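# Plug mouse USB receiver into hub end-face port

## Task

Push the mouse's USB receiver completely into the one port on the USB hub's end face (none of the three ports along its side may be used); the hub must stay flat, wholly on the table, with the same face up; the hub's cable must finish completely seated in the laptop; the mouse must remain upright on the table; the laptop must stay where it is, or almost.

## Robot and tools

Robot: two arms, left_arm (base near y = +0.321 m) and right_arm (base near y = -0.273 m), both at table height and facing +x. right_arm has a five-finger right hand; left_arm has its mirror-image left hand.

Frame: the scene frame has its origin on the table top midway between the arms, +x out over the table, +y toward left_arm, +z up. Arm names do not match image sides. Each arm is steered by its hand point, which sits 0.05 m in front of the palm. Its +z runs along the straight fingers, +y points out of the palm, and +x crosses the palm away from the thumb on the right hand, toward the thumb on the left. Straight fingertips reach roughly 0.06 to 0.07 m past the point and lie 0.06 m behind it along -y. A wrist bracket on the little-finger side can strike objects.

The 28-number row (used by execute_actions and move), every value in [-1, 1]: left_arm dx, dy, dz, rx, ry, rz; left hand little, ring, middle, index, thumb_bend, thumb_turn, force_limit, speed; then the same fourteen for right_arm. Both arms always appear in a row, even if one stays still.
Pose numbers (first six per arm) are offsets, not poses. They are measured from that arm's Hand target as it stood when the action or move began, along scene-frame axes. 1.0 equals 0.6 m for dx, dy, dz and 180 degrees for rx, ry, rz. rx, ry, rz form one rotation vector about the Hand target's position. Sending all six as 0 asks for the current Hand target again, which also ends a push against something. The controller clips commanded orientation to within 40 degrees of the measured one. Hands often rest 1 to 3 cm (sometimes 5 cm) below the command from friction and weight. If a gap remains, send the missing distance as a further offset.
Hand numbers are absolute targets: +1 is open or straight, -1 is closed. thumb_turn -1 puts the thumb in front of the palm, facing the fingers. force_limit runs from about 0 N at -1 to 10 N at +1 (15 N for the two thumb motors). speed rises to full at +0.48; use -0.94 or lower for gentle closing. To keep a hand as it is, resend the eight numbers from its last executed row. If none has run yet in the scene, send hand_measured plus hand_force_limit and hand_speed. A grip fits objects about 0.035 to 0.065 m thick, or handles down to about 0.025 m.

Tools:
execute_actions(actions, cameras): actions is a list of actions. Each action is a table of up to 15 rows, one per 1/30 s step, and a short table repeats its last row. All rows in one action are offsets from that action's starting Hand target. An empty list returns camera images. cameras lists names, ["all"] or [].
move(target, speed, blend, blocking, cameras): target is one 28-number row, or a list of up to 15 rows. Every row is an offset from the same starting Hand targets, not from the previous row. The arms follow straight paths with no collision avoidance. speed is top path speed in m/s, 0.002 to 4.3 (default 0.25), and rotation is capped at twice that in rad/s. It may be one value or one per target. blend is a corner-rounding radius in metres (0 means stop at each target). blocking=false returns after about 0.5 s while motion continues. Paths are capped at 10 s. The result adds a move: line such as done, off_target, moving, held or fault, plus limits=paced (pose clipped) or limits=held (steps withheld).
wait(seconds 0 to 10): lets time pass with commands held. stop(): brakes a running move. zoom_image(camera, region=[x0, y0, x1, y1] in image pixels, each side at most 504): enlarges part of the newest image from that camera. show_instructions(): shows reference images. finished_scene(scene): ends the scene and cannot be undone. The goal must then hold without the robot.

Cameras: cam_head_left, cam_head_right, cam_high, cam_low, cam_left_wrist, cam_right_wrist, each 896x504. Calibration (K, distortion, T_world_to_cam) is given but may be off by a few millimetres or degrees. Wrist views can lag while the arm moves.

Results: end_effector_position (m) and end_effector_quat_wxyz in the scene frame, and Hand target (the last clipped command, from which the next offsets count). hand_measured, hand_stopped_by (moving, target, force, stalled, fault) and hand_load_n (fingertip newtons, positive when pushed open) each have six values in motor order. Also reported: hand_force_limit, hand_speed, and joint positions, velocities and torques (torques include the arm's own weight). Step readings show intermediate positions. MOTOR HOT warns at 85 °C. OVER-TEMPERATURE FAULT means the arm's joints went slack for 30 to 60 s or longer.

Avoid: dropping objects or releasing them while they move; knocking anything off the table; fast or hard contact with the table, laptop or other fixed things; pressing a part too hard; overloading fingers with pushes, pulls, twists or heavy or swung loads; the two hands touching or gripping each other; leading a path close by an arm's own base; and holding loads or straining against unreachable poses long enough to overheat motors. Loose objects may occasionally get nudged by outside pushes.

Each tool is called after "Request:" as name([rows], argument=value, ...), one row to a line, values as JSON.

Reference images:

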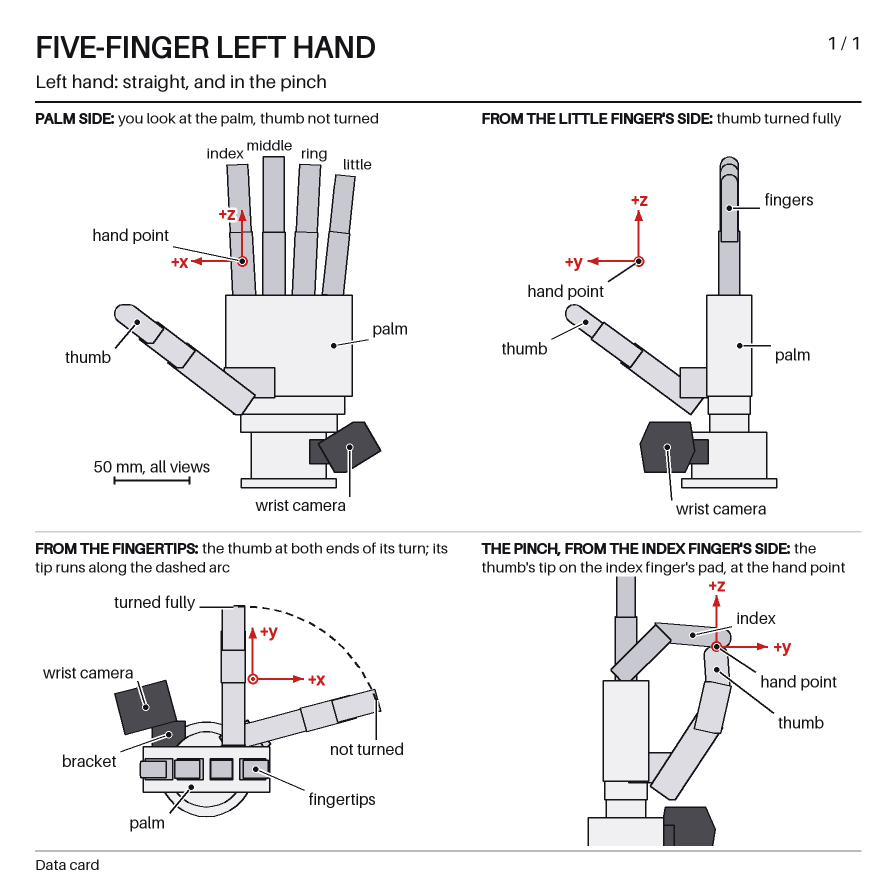

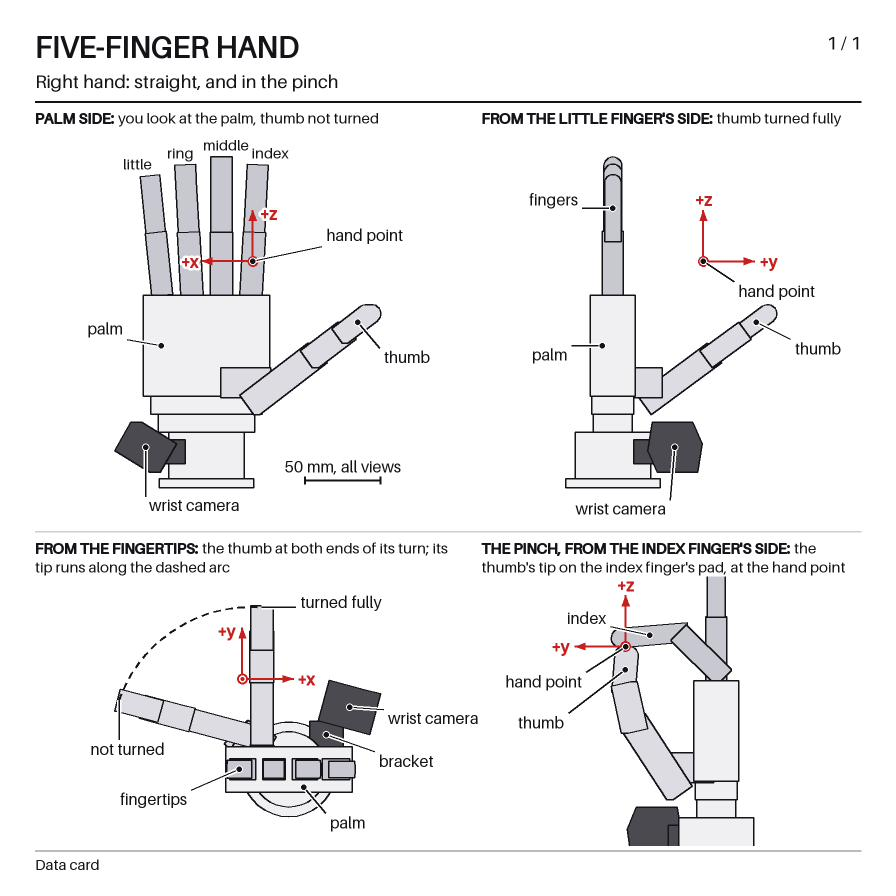

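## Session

Scene 3.

Request:
execute_actions(actions=[])

Scene clock: 0.00 s.
left_arm: end_effector_position=(+0.6224, -0.2865, +0.2390) hand_measured=(+1.000, +1.000, +1.000, +1.000, +1.000, +1.000) hand_load_n=(+0.0, +0.0, +0.0, +0.0, +0.5, +0.0) hand_stopped_by=(target, target, target, target, target, target) hand_force_limit=0.00 hand_speed=-0.80 end_effector_quat_wxyz=(+0.293, +0.750, -0.406, +0.431) | right_arm: end_effector_position=(+0.8309, -0.6636, +0.1575) hand_measured=(+1.000, +1.000, +1.000, +1.000, +1.000, +1.000) hand_load_n=(+0.0, +0.0, +0.0, +0.0, +0.0, +0.0) hand_stopped_by=(target, target, target, target, target, target) hand_force_limit=0.00 hand_speed=-0.80 end_effector_quat_wxyz=(-0.093, -0.340, +0.695, -0.627)
Joint positions: left_arm=[-0.56 2.134 1.916 -0.306 0.423 -1.438] | right_arm=[-0.251 2.453 2.37 -0.267 0.962 -0.312]
Joint velocities: within noise
Joint torques (N m): no reading
Heat: left arm: hottest shoulder 36 °C; right arm: hottest elbow 34 °C.
Hand target: left_arm +0.6268, -0.2896, +0.2491; +0.294, +0.745, -0.406, +0.441 | right_arm +0.8353, -0.6648, +0.1595; -0.089, -0.335, +0.694, -0.631
camera_calibration:
cam_left_wrist: T_world_to_cam=[[0.887954, 0.441717, 0.128155, -0.461052], [-0.14202, -0.00169433, 0.989862, -0.148649], [0.437456, -0.897153, 0.0612281, -0.430425], [0, 0, 0, 1]] pos_world=[0.576574, -0.182754, 0.232583]
cam_right_wrist: T_world_to_cam=[[-0.780559, -0.151911, -0.606342, 0.640038], [0.34159, 0.708705, -0.617295, 0.291899], [0.523491, -0.688956, -0.501295, -0.70125], [0, 0, 0, 1]] pos_world=[0.766976, -0.592771, 0.216736]

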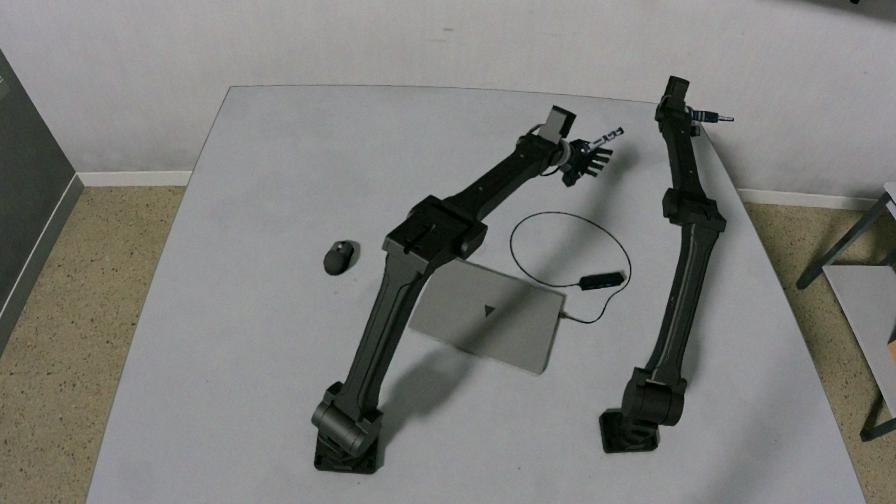

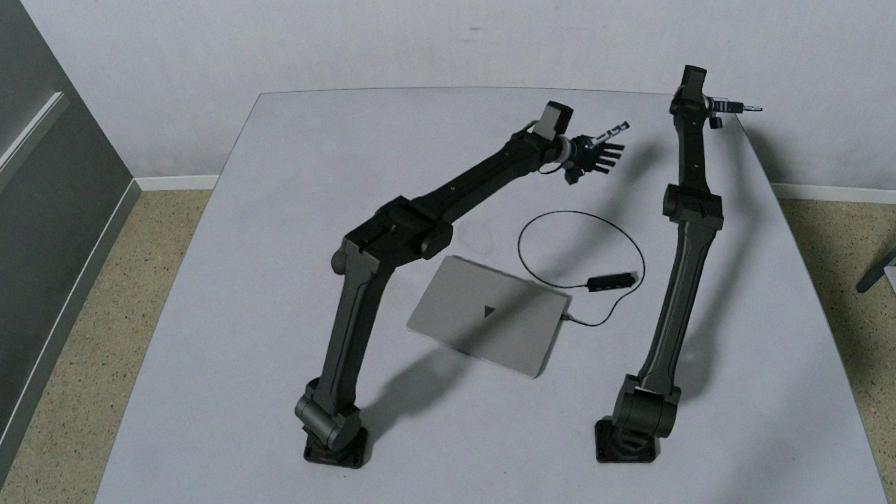

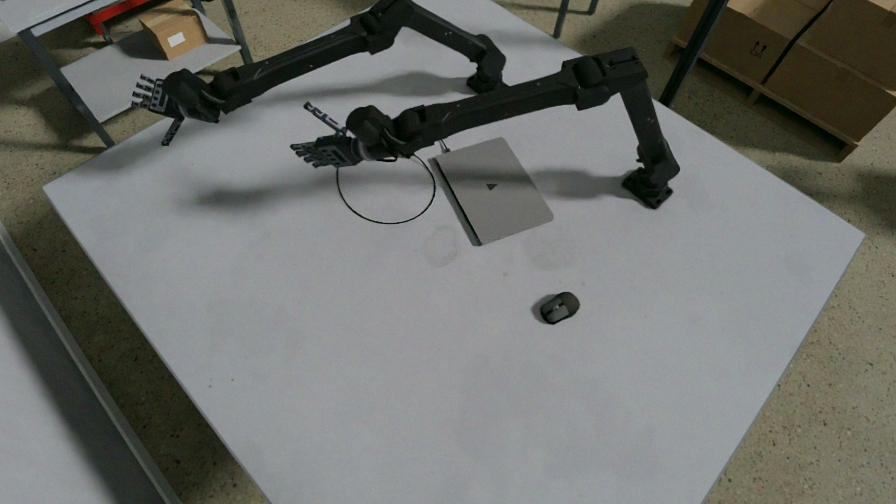

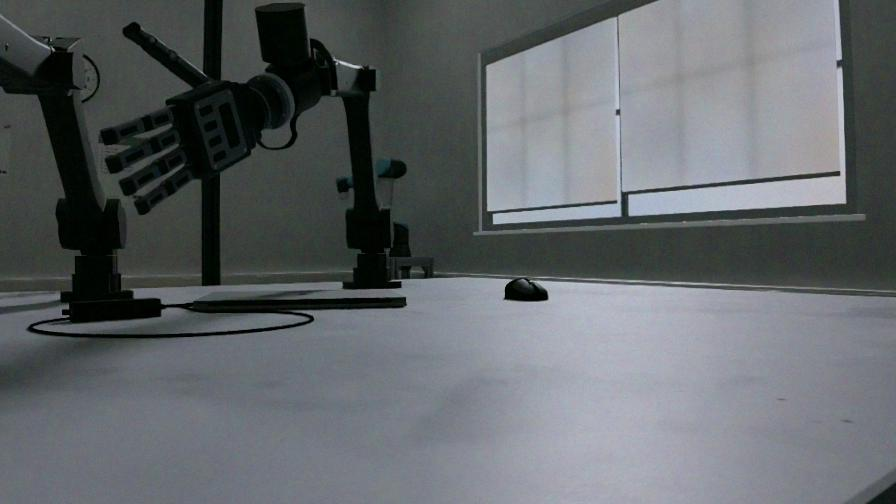

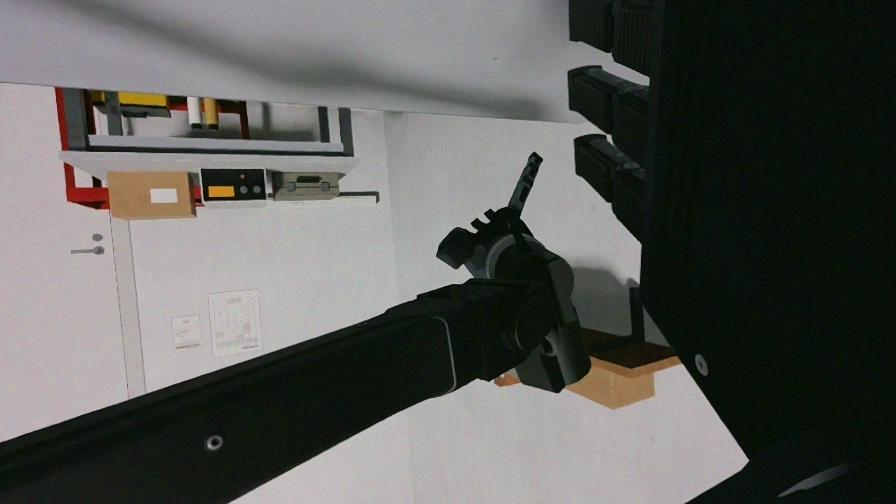

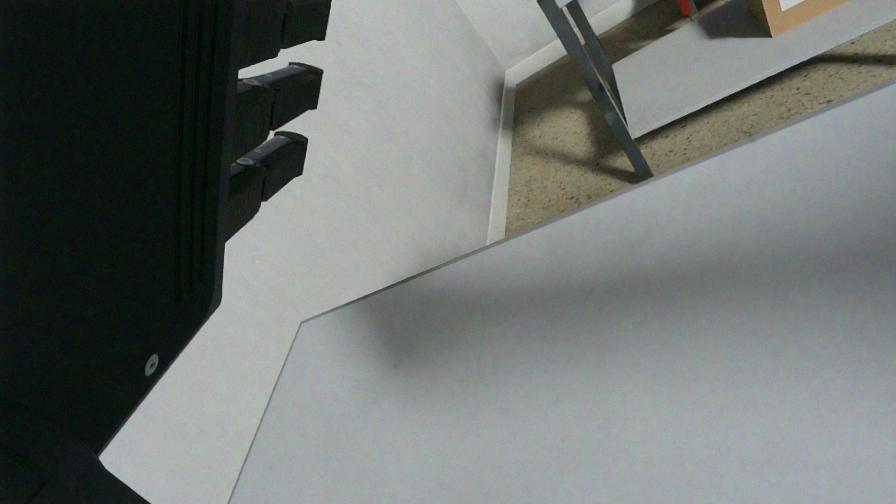

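Request:
zoom_image(camera="cam_head_left", region=[560, 255, 640, 305])

Request:
zoom_image(camera="cam_head_right", region=[570, 255, 650, 305])

Request:
zoom_image(camera="cam_low", region=[20, 285, 200, 345])

Request:
zoom_image(camera="cam_low", region=[40, 290, 100, 330])

Scaled by 6.300 from the camera's 896x504 image, which has a finer 1280x720 frame.

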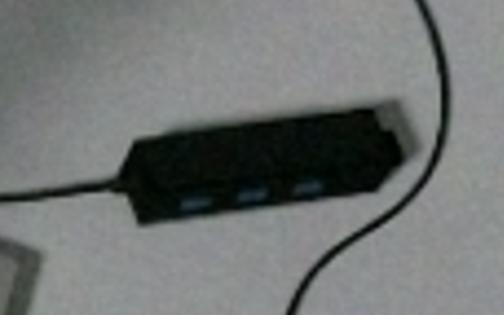

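Scaled by 6.300 from the camera's 896x504 image, which has a finer 1280x720 frame.

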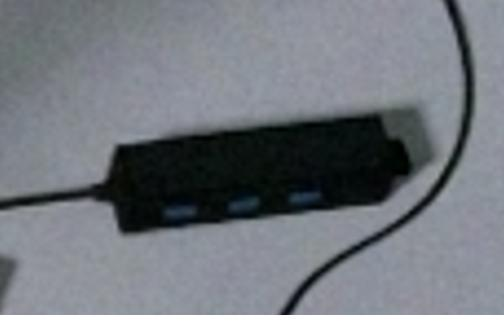

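Scaled by 2.800 from the camera's 896x504 image, which has a finer 1280x720 frame.

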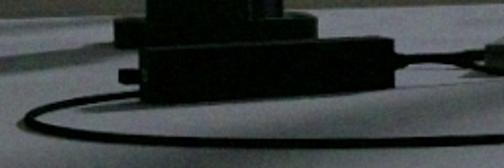

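Scaled by 8.400 from the camera's 896x504 image, which has a finer 1280x720 frame.

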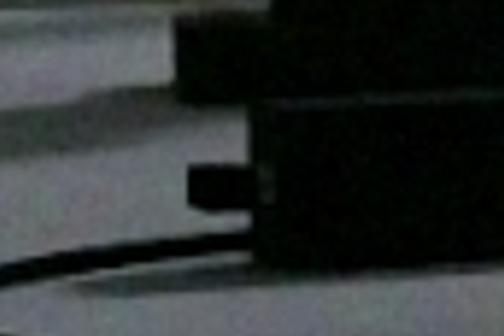

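Request:
move([
  [-0.2447,0.1493,-0.0818,0.123,-0.218,-0.188,1,1,1,1,-0.7,-1,0,0,-0.3588,0.2747,0.0842,0.2991,0.0212,-0.118,-1,-1,-1,1,1,1,0,0],
  [-0.4235,0.3093,-0.2485,0.2238,-0.3967,-0.3418,1,1,1,1,-0.7,-1,0,0,-0.7205,0.5163,0.0175,0.5982,0.0424,-0.2359,-1,-1,-1,1,1,1,0,0],
], speed=0.3, blend=0.05, cameras=["cam_head_left","cam_head_right","cam_low","cam_high"])

Scene clock: 19.27 s.
left_arm: end_effector_position=(+0.3767, -0.0999, +0.0958) hand_measured=(+1.000, +1.000, +1.000, +1.000, -0.700, -1.000) hand_load_n=(+0.0, +0.0, +0.0, +0.0, +0.0, +0.0) hand_stopped_by=(target, target, target, target, target, target) hand_force_limit=0.00 hand_speed=0.00 end_effector_quat_wxyz=(+0.052, -0.139, +0.899, -0.413) | right_arm: end_effector_position=(+0.4084, -0.3552, +0.1686) hand_measured=(-1.000, -1.000, -1.000, +1.000, +1.000, +1.000) hand_load_n=(+0.0, +0.0, +0.0, +0.0, +0.0, +0.0) hand_stopped_by=(target, target, target, target, target, target) hand_force_limit=0.00 hand_speed=0.00 end_effector_quat_wxyz=(-0.024, -0.065, +0.963, +0.260)
Joint positions: left_arm=[-0.628 1.61 1.105 -0.308 0.45 0.403] | right_arm=[-0.515 1.657 1.32 -1.591 -0.397 0.827]
Joint torques (N m): left_arm=[-1.2 -15.44 6.99 2.14 0.22 -0.06] | right_arm=[-0.15 -14.51 6.98 0.29 -0.39 -0.1]
Heat: left arm: hottest shoulder 40 °C; right arm: hottest elbow 39 °C.
Hand target: left_arm +0.3726, -0.1039, +0.0998; +0.058, -0.127, +0.897, -0.418 | right_arm +0.4030, -0.3551, +0.1700; -0.018, -0.068, +0.963, +0.259
Off the commanded pose: left_arm 0.007 m, 2 deg | right_arm 0.006 m, 1 deg.
move: done
Images, in order (width x height): cam_head_left 896x504, cam_head_right 896x504, cam_high 896x504, cam_low 896x504.

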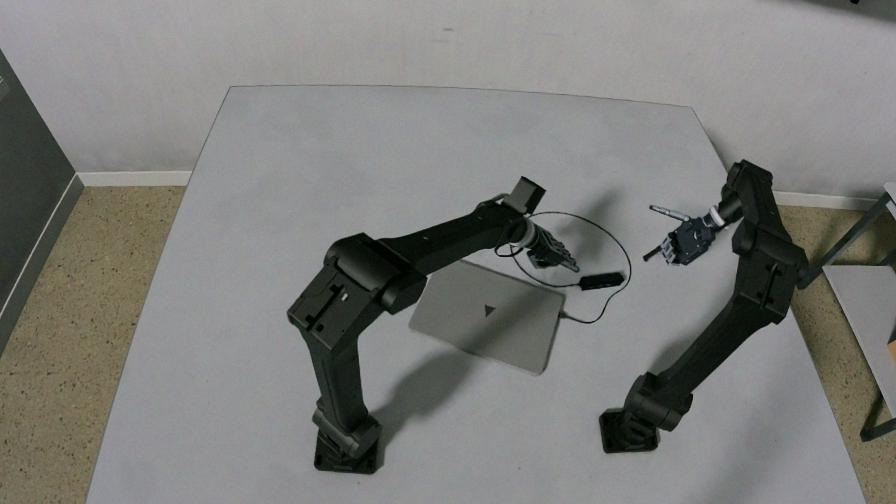

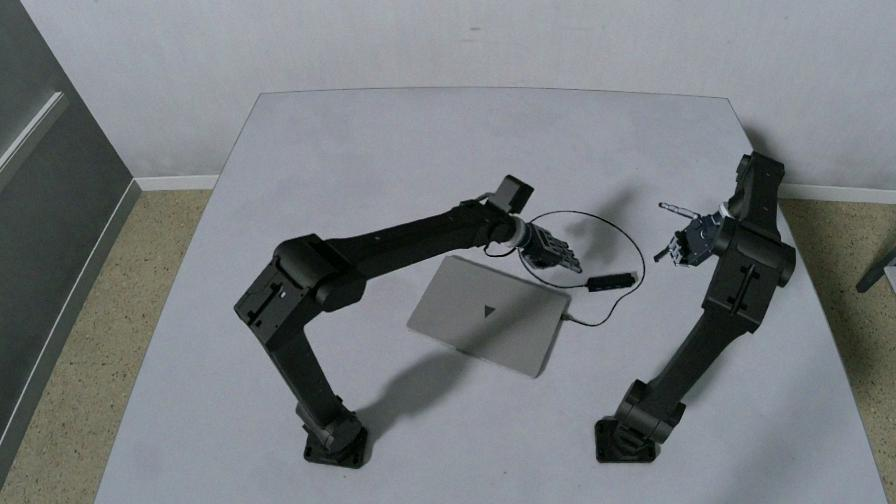

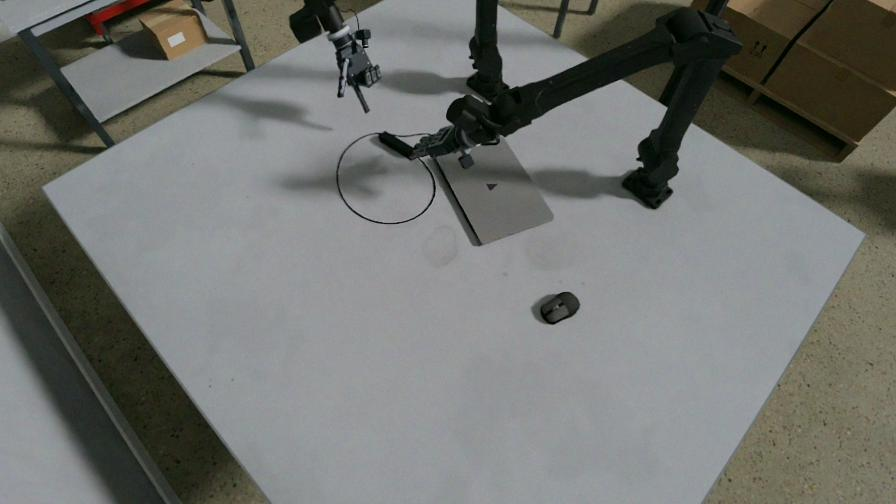

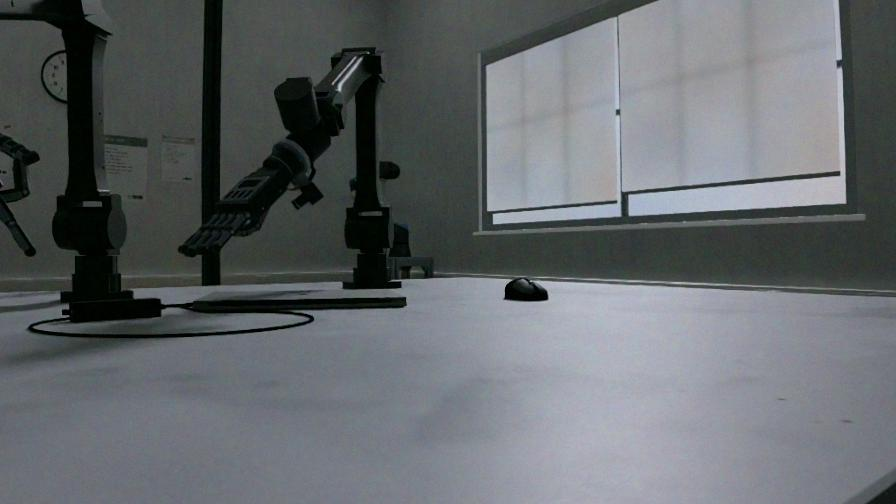

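Request:
zoom_image(camera="cam_low", region=[160, 170, 320, 320])

Request:
zoom_image(camera="cam_head_left", region=[500, 210, 640, 330])

Scaled by 3.150 from the camera's 896x504 image, which has a finer 1280x720 frame.

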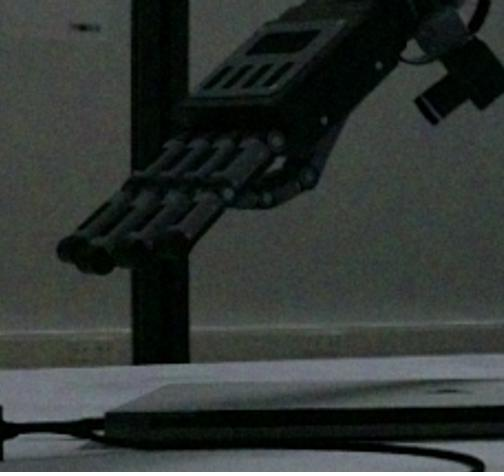

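Scaled by 3.600 from the camera's 896x504 image, which has a finer 1280x720 frame.

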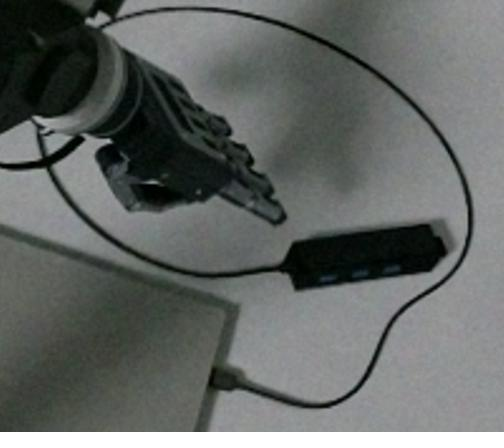

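Request:
move(target=[0,0,-0.1167,0,0,0,1,1,1,1,-0.7,-1,0,0,-0.001,0.0117,-0.1238,0,0,0,-1,-1,-1,1,1,1,0,0], speed=0.12, cameras=["cam_head_left","cam_head_right","cam_low"])

Request:
zoom_image(camera="cam_low", region=[20, 285, 200, 345])

Request:
zoom_image(camera="cam_head_left", region=[550, 255, 670, 305])

Request:
zoom_image(camera="cam_head_right", region=[550, 255, 670, 305])

Scene clock: 22.30 s.
left_arm: end_effector_position=(+0.3766, -0.0997, +0.0373) hand_measured=(+1.000, +1.000, +1.000, +1.000, -0.700, -1.000) hand_load_n=(+0.0, +0.0, +0.0, +0.0, +0.0, +0.0) hand_stopped_by=(target, target, target, target, target, target) hand_force_limit=0.00 hand_speed=0.00 end_effector_quat_wxyz=(+0.059, -0.134, +0.896, -0.420) | right_arm: end_effector_position=(+0.4056, -0.3527, +0.1096) hand_measured=(-1.000, -1.000, -1.000, +1.000, +1.000, +1.000) hand_load_n=(+0.0, +0.0, +0.0, +0.0, +0.0, +0.0) hand_stopped_by=(target, target, target, target, target, target) hand_force_limit=0.00 hand_speed=0.00 end_effector_quat_wxyz=(-0.004, -0.069, +0.966, +0.249)
Joint positions: left_arm=[-0.628 1.691 1.019 -0.12 0.45 0.405] | right_arm=[-0.515 1.683 1.195 -1.395 -0.401 0.827]
Joint torques (N m): left_arm=[-1.2 -13.57 6.67 2.1 0.23 -0.07] | right_arm=[1.49 -10.87 6.58 0.4 -0.38 0.03]
Heat: left arm: hottest shoulder 39 °C; right arm: hottest elbow 38 °C.
Hand target: left_arm +0.3728, -0.1040, +0.0301; +0.058, -0.127, +0.897, -0.419 | right_arm +0.4024, -0.3480, +0.0958; -0.018, -0.068, +0.963, +0.259
Off the commanded pose: left_arm 0.009 m, 1 deg | right_arm 0.015 m, 2 deg.
move: off_target (right_arm)
Images, in order (width x height): cam_head_left 896x504, cam_head_right 896x504, cam_low 896x504.

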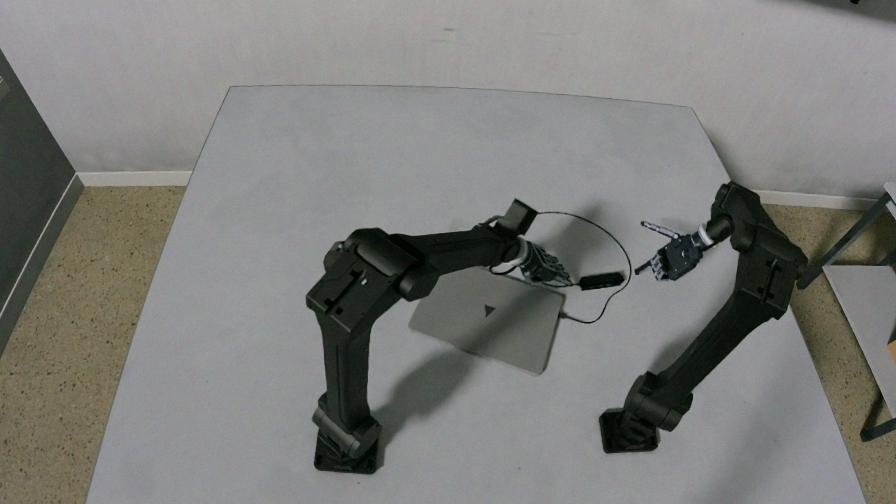

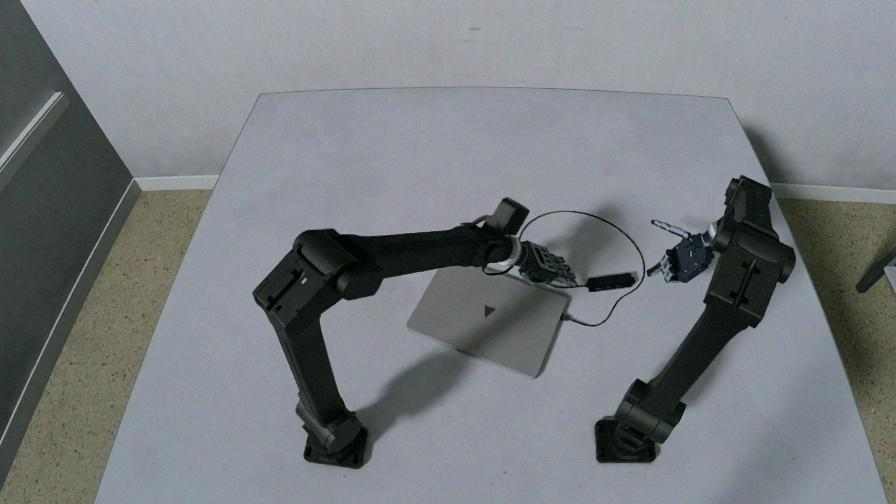

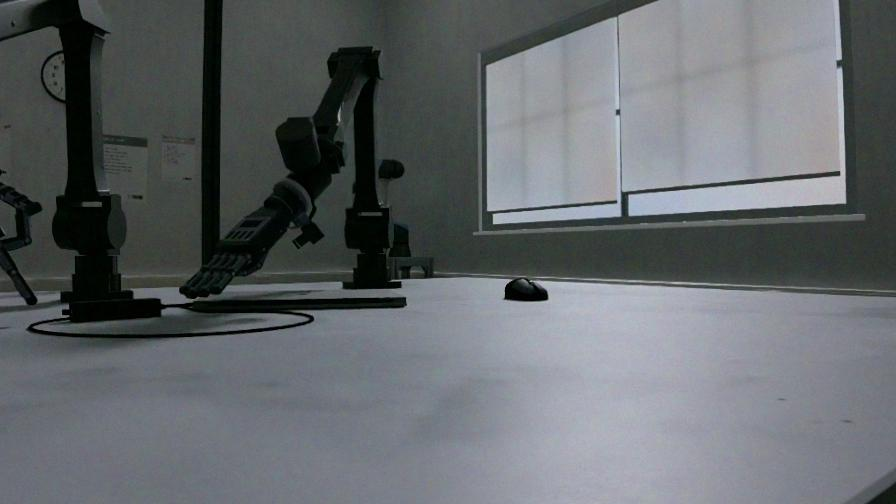

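Scaled by 2.800 from the camera's 896x504 image, which has a finer 1280x720 frame.

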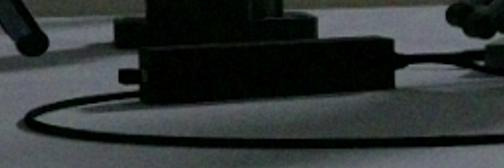

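Scaled by 4.200 from the camera's 896x504 image, which has a finer 1280x720 frame.

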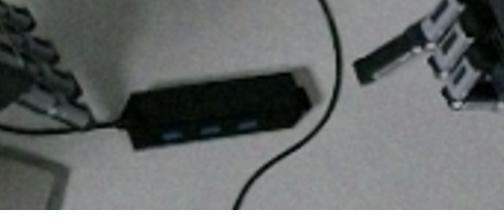

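Scaled by 4.200 from the camera's 896x504 image, which has a finer 1280x720 frame.

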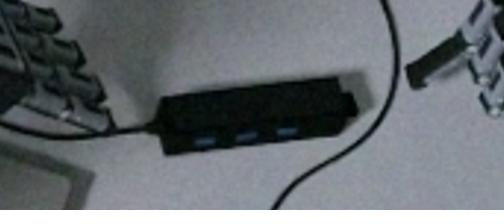

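Request:
move(target=[-0.003,0,-0.020,0,0,0,1,1,1,1,-0.7,-1,0,0,-0.008,0.008,-0.0167,0,0,0,-1,-1,-1,1,1,1,0,0], speed=0.05, cameras=["cam_head_left","cam_head_right","cam_low"])

Request:
zoom_image(camera="cam_low", region=[20, 285, 200, 345])

Request:
zoom_image(camera="cam_head_left", region=[550, 255, 670, 305])

Request:
zoom_image(camera="cam_head_right", region=[550, 255, 670, 305])

Scene clock: 29.63 s.
left_arm: end_effector_position=(+0.3772, -0.1004, +0.0295) hand_measured=(+1.000, +1.000, +1.000, +1.000, -0.700, -1.000) hand_load_n=(+0.0, +0.0, +0.0, +0.0, +0.0, +0.0) hand_stopped_by=(target, target, target, target, target, target) hand_force_limit=0.00 hand_speed=0.00 end_effector_quat_wxyz=(+0.062, -0.133, +0.894, -0.422) | right_arm: end_effector_position=(+0.4012, -0.3499, +0.0993) hand_measured=(-1.000, -1.000, -1.000, +1.000, +1.000, +1.000) hand_load_n=(+0.0, +0.0, +0.0, +0.0, +0.0, +0.0) hand_stopped_by=(target, target, target, target, target, target) hand_force_limit=0.00 hand_speed=0.00 end_effector_quat_wxyz=(-0.003, -0.069, +0.966, +0.249)
Joint positions: left_arm=[-0.629 1.704 1.008 -0.086 0.448 0.405] | right_arm=[-0.515 1.683 1.164 -1.363 -0.402 0.827]
Joint torques (N m): left_arm=[-1.32 -12.92 6.3 2.13 0.22 -0.08] | right_arm=[1.32 -10.29 6.17 0.61 -0.4 0.05]
Heat: left arm: hottest shoulder 39 °C; right arm: hottest elbow 38 °C.
Hand target: left_arm +0.3709, -0.1040, +0.0180; +0.058, -0.127, +0.897, -0.419 | right_arm +0.3975, -0.3432, +0.0857; -0.018, -0.068, +0.963, +0.259
Off the commanded pose: left_arm 0.014 m, 1 deg | right_arm 0.016 m, 2 deg.
move: off_target (left_arm, right_arm)
Images, in order (width x height): cam_head_left 896x504, cam_head_right 896x504, cam_low 896x504.

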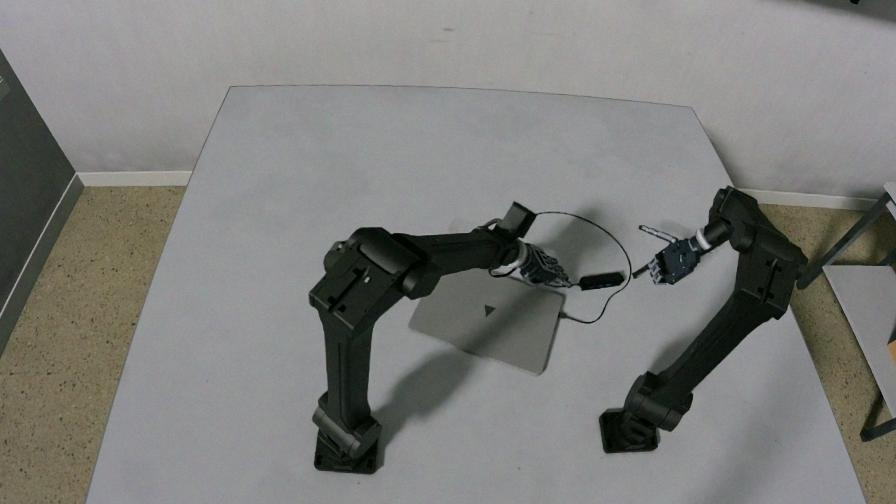

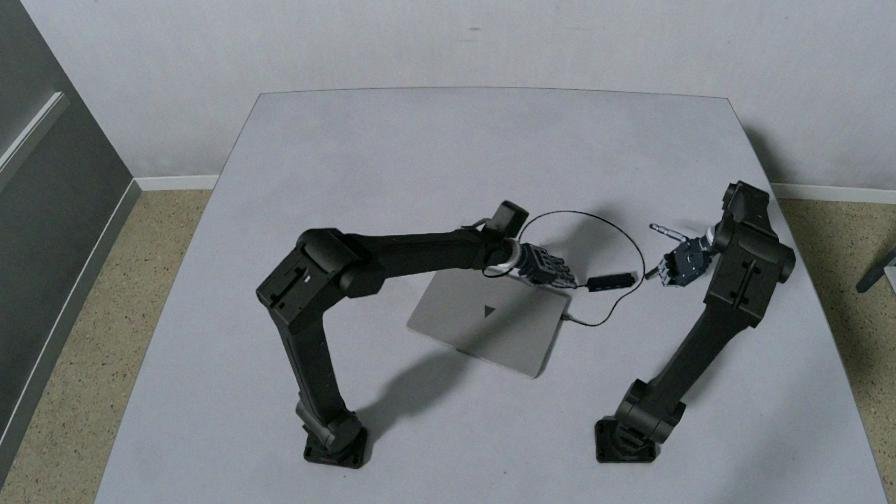

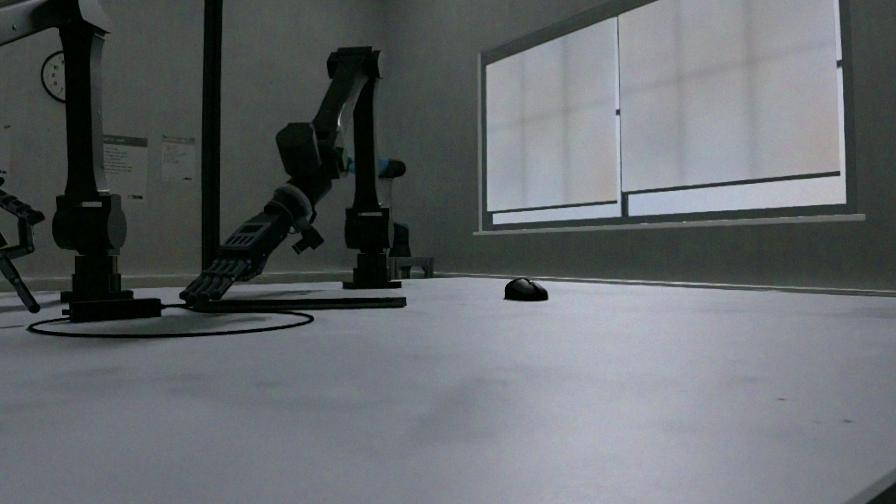

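Scaled by 2.800 from the camera's 896x504 image, which has a finer 1280x720 frame.

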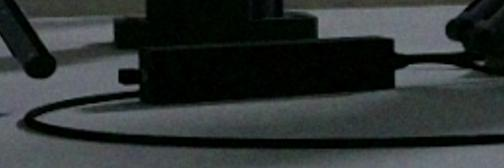

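Scaled by 4.200 from the camera's 896x504 image, which has a finer 1280x720 frame.

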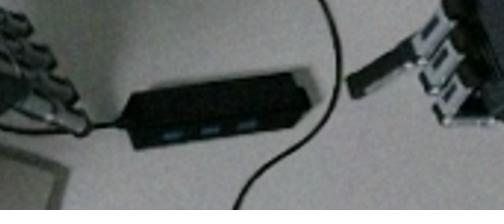

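Scaled by 4.200 from the camera's 896x504 image, which has a finer 1280x720 frame.

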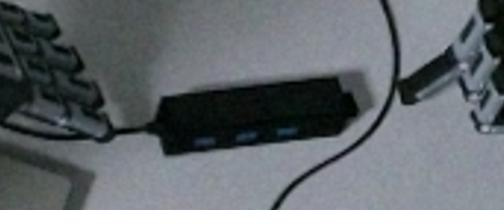

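Request:
move(target=[-0.002,0,-0.0167,0,0,0,1,1,1,1,-0.7,-1,0,0,0,0,-0.010,0,0,0,-1,-1,-1,1,1,1,0,0], speed=0.05, cameras=["cam_head_left","cam_head_right","cam_low"])

Request:
zoom_image(camera="cam_low", region=[20, 285, 200, 345])

Request:
zoom_image(camera="cam_head_left", region=[550, 260, 610, 300])

Request:
zoom_image(camera="cam_head_right", region=[560, 260, 620, 300])

Scene clock: 31.53 s.
left_arm: end_effector_position=(+0.3765, -0.1007, +0.0201) hand_measured=(+1.000, +1.000, +1.000, +1.000, -0.700, -1.000) hand_load_n=(+0.0, +0.0, +0.5, +0.0, +0.0, +0.0) hand_stopped_by=(target, target, target, target, target, target) hand_force_limit=0.00 hand_speed=0.00 end_effector_quat_wxyz=(+0.063, -0.132, +0.894, -0.423) | right_arm: end_effector_position=(+0.4014, -0.3500, +0.0949) hand_measured=(-1.000, -1.000, -1.000, +1.000, +1.000, +1.000) hand_load_n=(+0.0, +0.0, +0.0, +0.0, +0.0, +0.0) hand_stopped_by=(target, target, target, target, target, target) hand_force_limit=0.00 hand_speed=0.00 end_effector_quat_wxyz=(-0.002, -0.070, +0.966, +0.248)
Joint positions: left_arm=[-0.63 1.721 0.997 -0.058 0.447 0.405] | right_arm=[-0.515 1.686 1.157 -1.348 -0.402 0.827]
Joint torques (N m): left_arm=[-1.26 -13.22 6.15 2.29 0.21 -0.1] | right_arm=[1.96 -9.99 6.48 0.53 -0.33 0]
Heat: left arm: hottest shoulder 39 °C; right arm: hottest elbow 38 °C.
Hand target: left_arm +0.3697, -0.1040, +0.0079; +0.058, -0.127, +0.897, -0.418 | right_arm +0.3976, -0.3432, +0.0797; -0.018, -0.068, +0.963, +0.259
Off the commanded pose: left_arm 0.014 m, 1 deg | right_arm 0.017 m, 2 deg.
move: off_target (left_arm, right_arm)
Images, in order (width x height): cam_head_left 896x504, cam_head_right 896x504, cam_low 896x504.

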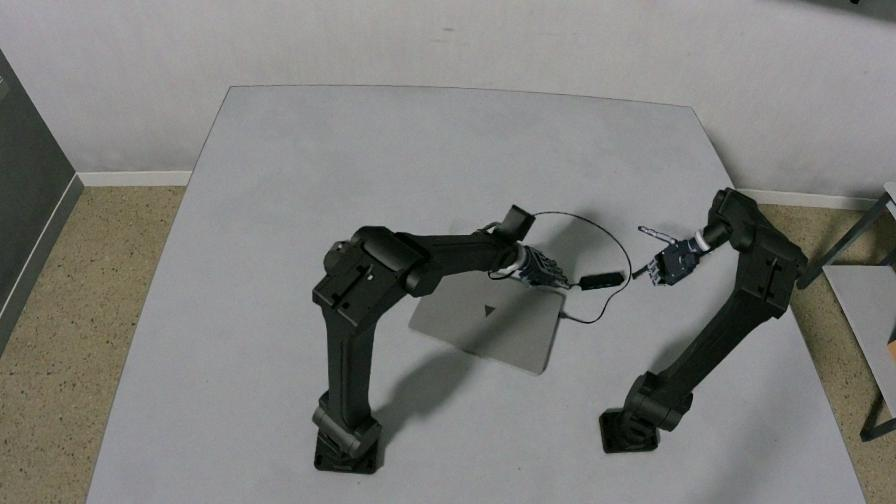

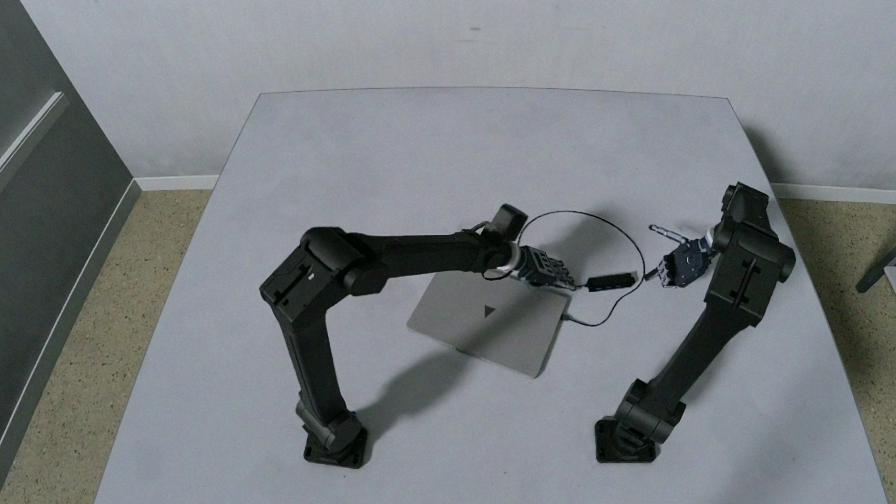

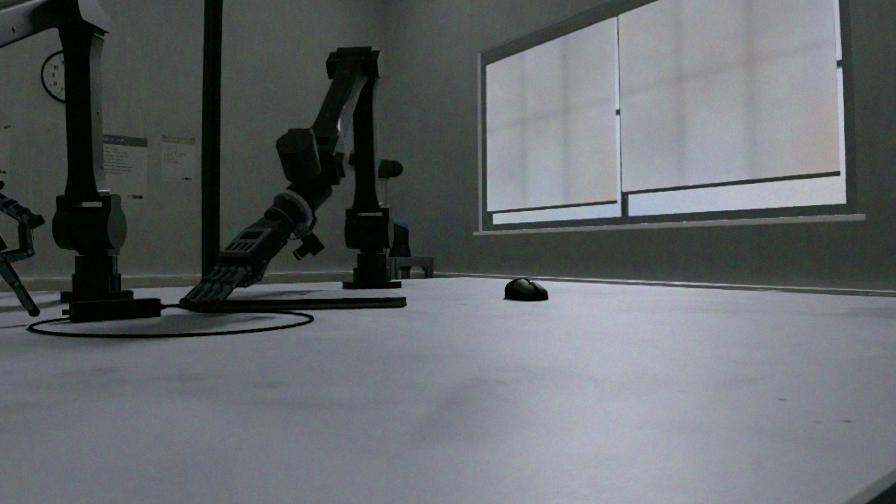

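Scaled by 2.800 from the camera's 896x504 image, which has a finer 1280x720 frame.

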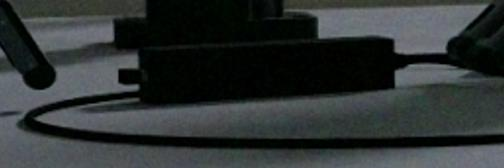

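Scaled by 8.400 from the camera's 896x504 image, which has a finer 1280x720 frame.

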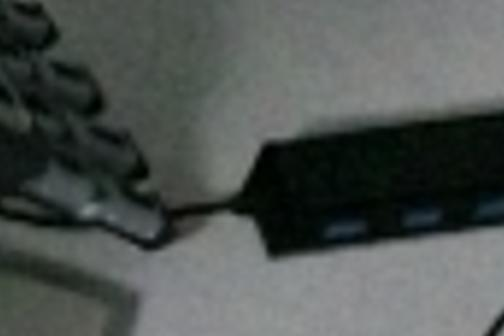

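Scaled by 8.400 from the camera's 896x504 image, which has a finer 1280x720 frame.

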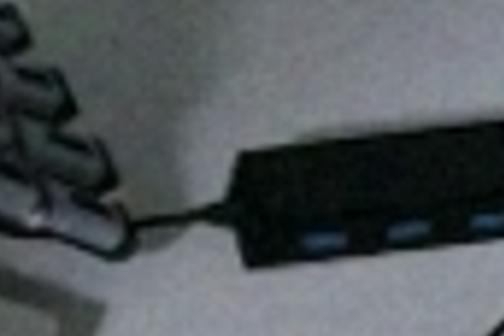

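Request:
move(target=[0.002,-0.0383,0.0068,0,0,0,1,1,1,1,-0.7,-1,0,0,-0.001,0.0303,0.0155,0,0,0,-1,-1,-1,1,1,1,0,0], speed=0.05, cameras=["cam_head_left","cam_head_right","cam_low"])

Request:
zoom_image(camera="cam_low", region=[20, 285, 200, 345])

Request:
zoom_image(camera="cam_head_left", region=[560, 250, 660, 310])

Request:
zoom_image(camera="cam_head_right", region=[560, 250, 660, 310])

Scene clock: 34.60 s.
left_arm: end_effector_position=(+0.3677, -0.1097, +0.0153) hand_measured=(+1.000, +1.000, +1.000, +1.000, -0.700, -1.000) hand_load_n=(+0.0, +0.0, +0.0, +0.0, +0.0, +0.0) hand_stopped_by=(target, target, target, target, target, target) hand_force_limit=0.00 hand_speed=0.00 end_effector_quat_wxyz=(+0.061, -0.133, +0.897, -0.417) | right_arm: end_effector_position=(+0.4000, -0.3303, +0.0912) hand_measured=(-1.000, -1.000, -1.000, +1.000, +1.000, +1.000) hand_load_n=(+0.0, +0.0, +0.5, +0.0, +0.0, +0.0) hand_stopped_by=(target, target, target, target, target, target) hand_force_limit=0.00 hand_speed=0.00 end_effector_quat_wxyz=(-0.014, -0.071, +0.964, +0.257)
Joint positions: left_arm=[-0.658 1.73 1 -0.057 0.424 0.389] | right_arm=[-0.478 1.686 1.137 -1.347 -0.415 0.855]
Joint torques (N m): left_arm=[-1.73 -11.93 9.2 1.69 0.16 -0.22] | right_arm=[1.26 -12.92 6.32 0.46 -0.39 0.15]
Heat: left arm: hottest shoulder 39 °C; right arm: hottest elbow 38 °C.
Hand target: left_arm +0.3710, -0.1269, +0.0119; +0.058, -0.127, +0.897, -0.419 | right_arm +0.3969, -0.3249, +0.0890; -0.018, -0.068, +0.963, +0.259
Off the commanded pose: left_arm 0.018 m, 1 deg | right_arm 0.006 m, 1 deg.
move: off_target (left_arm)
Images, in order (width x height): cam_head_left 896x504, cam_head_right 896x504, cam_low 896x504.

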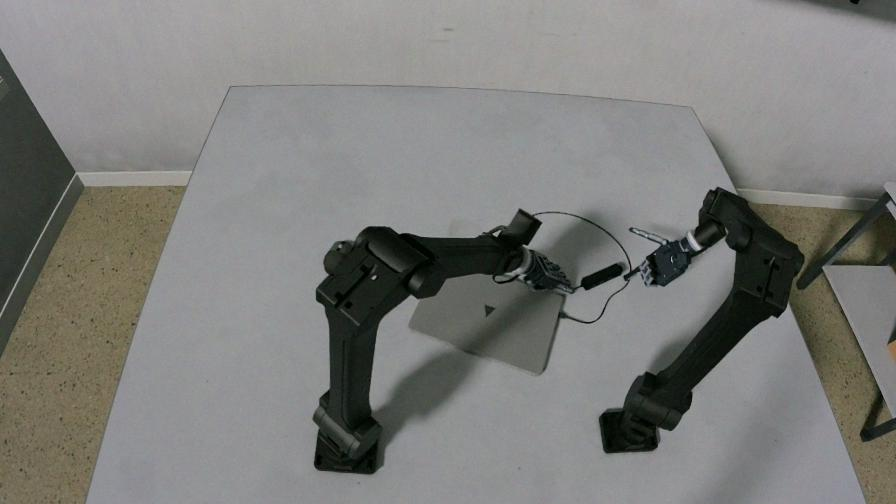

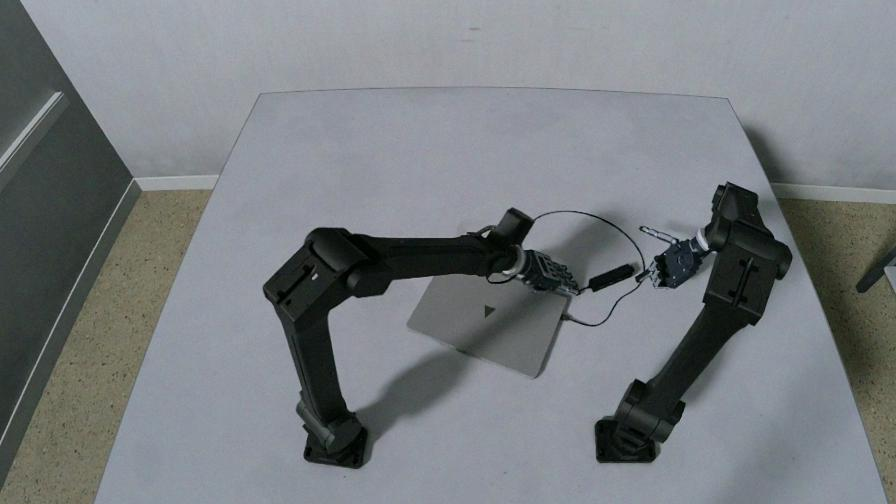

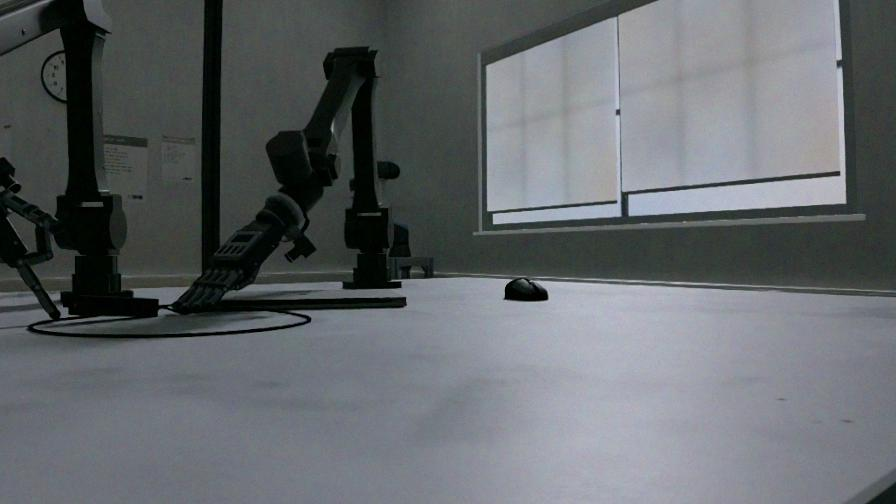

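Scaled by 2.800 from the camera's 896x504 image, which has a finer 1280x720 frame.

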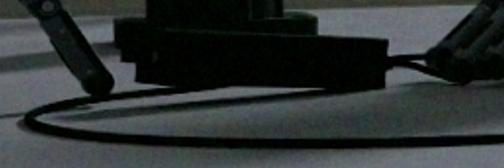

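Scaled by 5.040 from the camera's 896x504 image, which has a finer 1280x720 frame.

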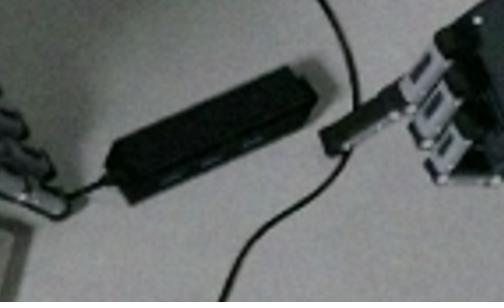

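Scaled by 5.040 from the camera's 896x504 image, which has a finer 1280x720 frame.

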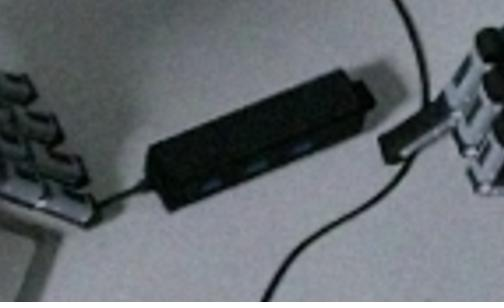

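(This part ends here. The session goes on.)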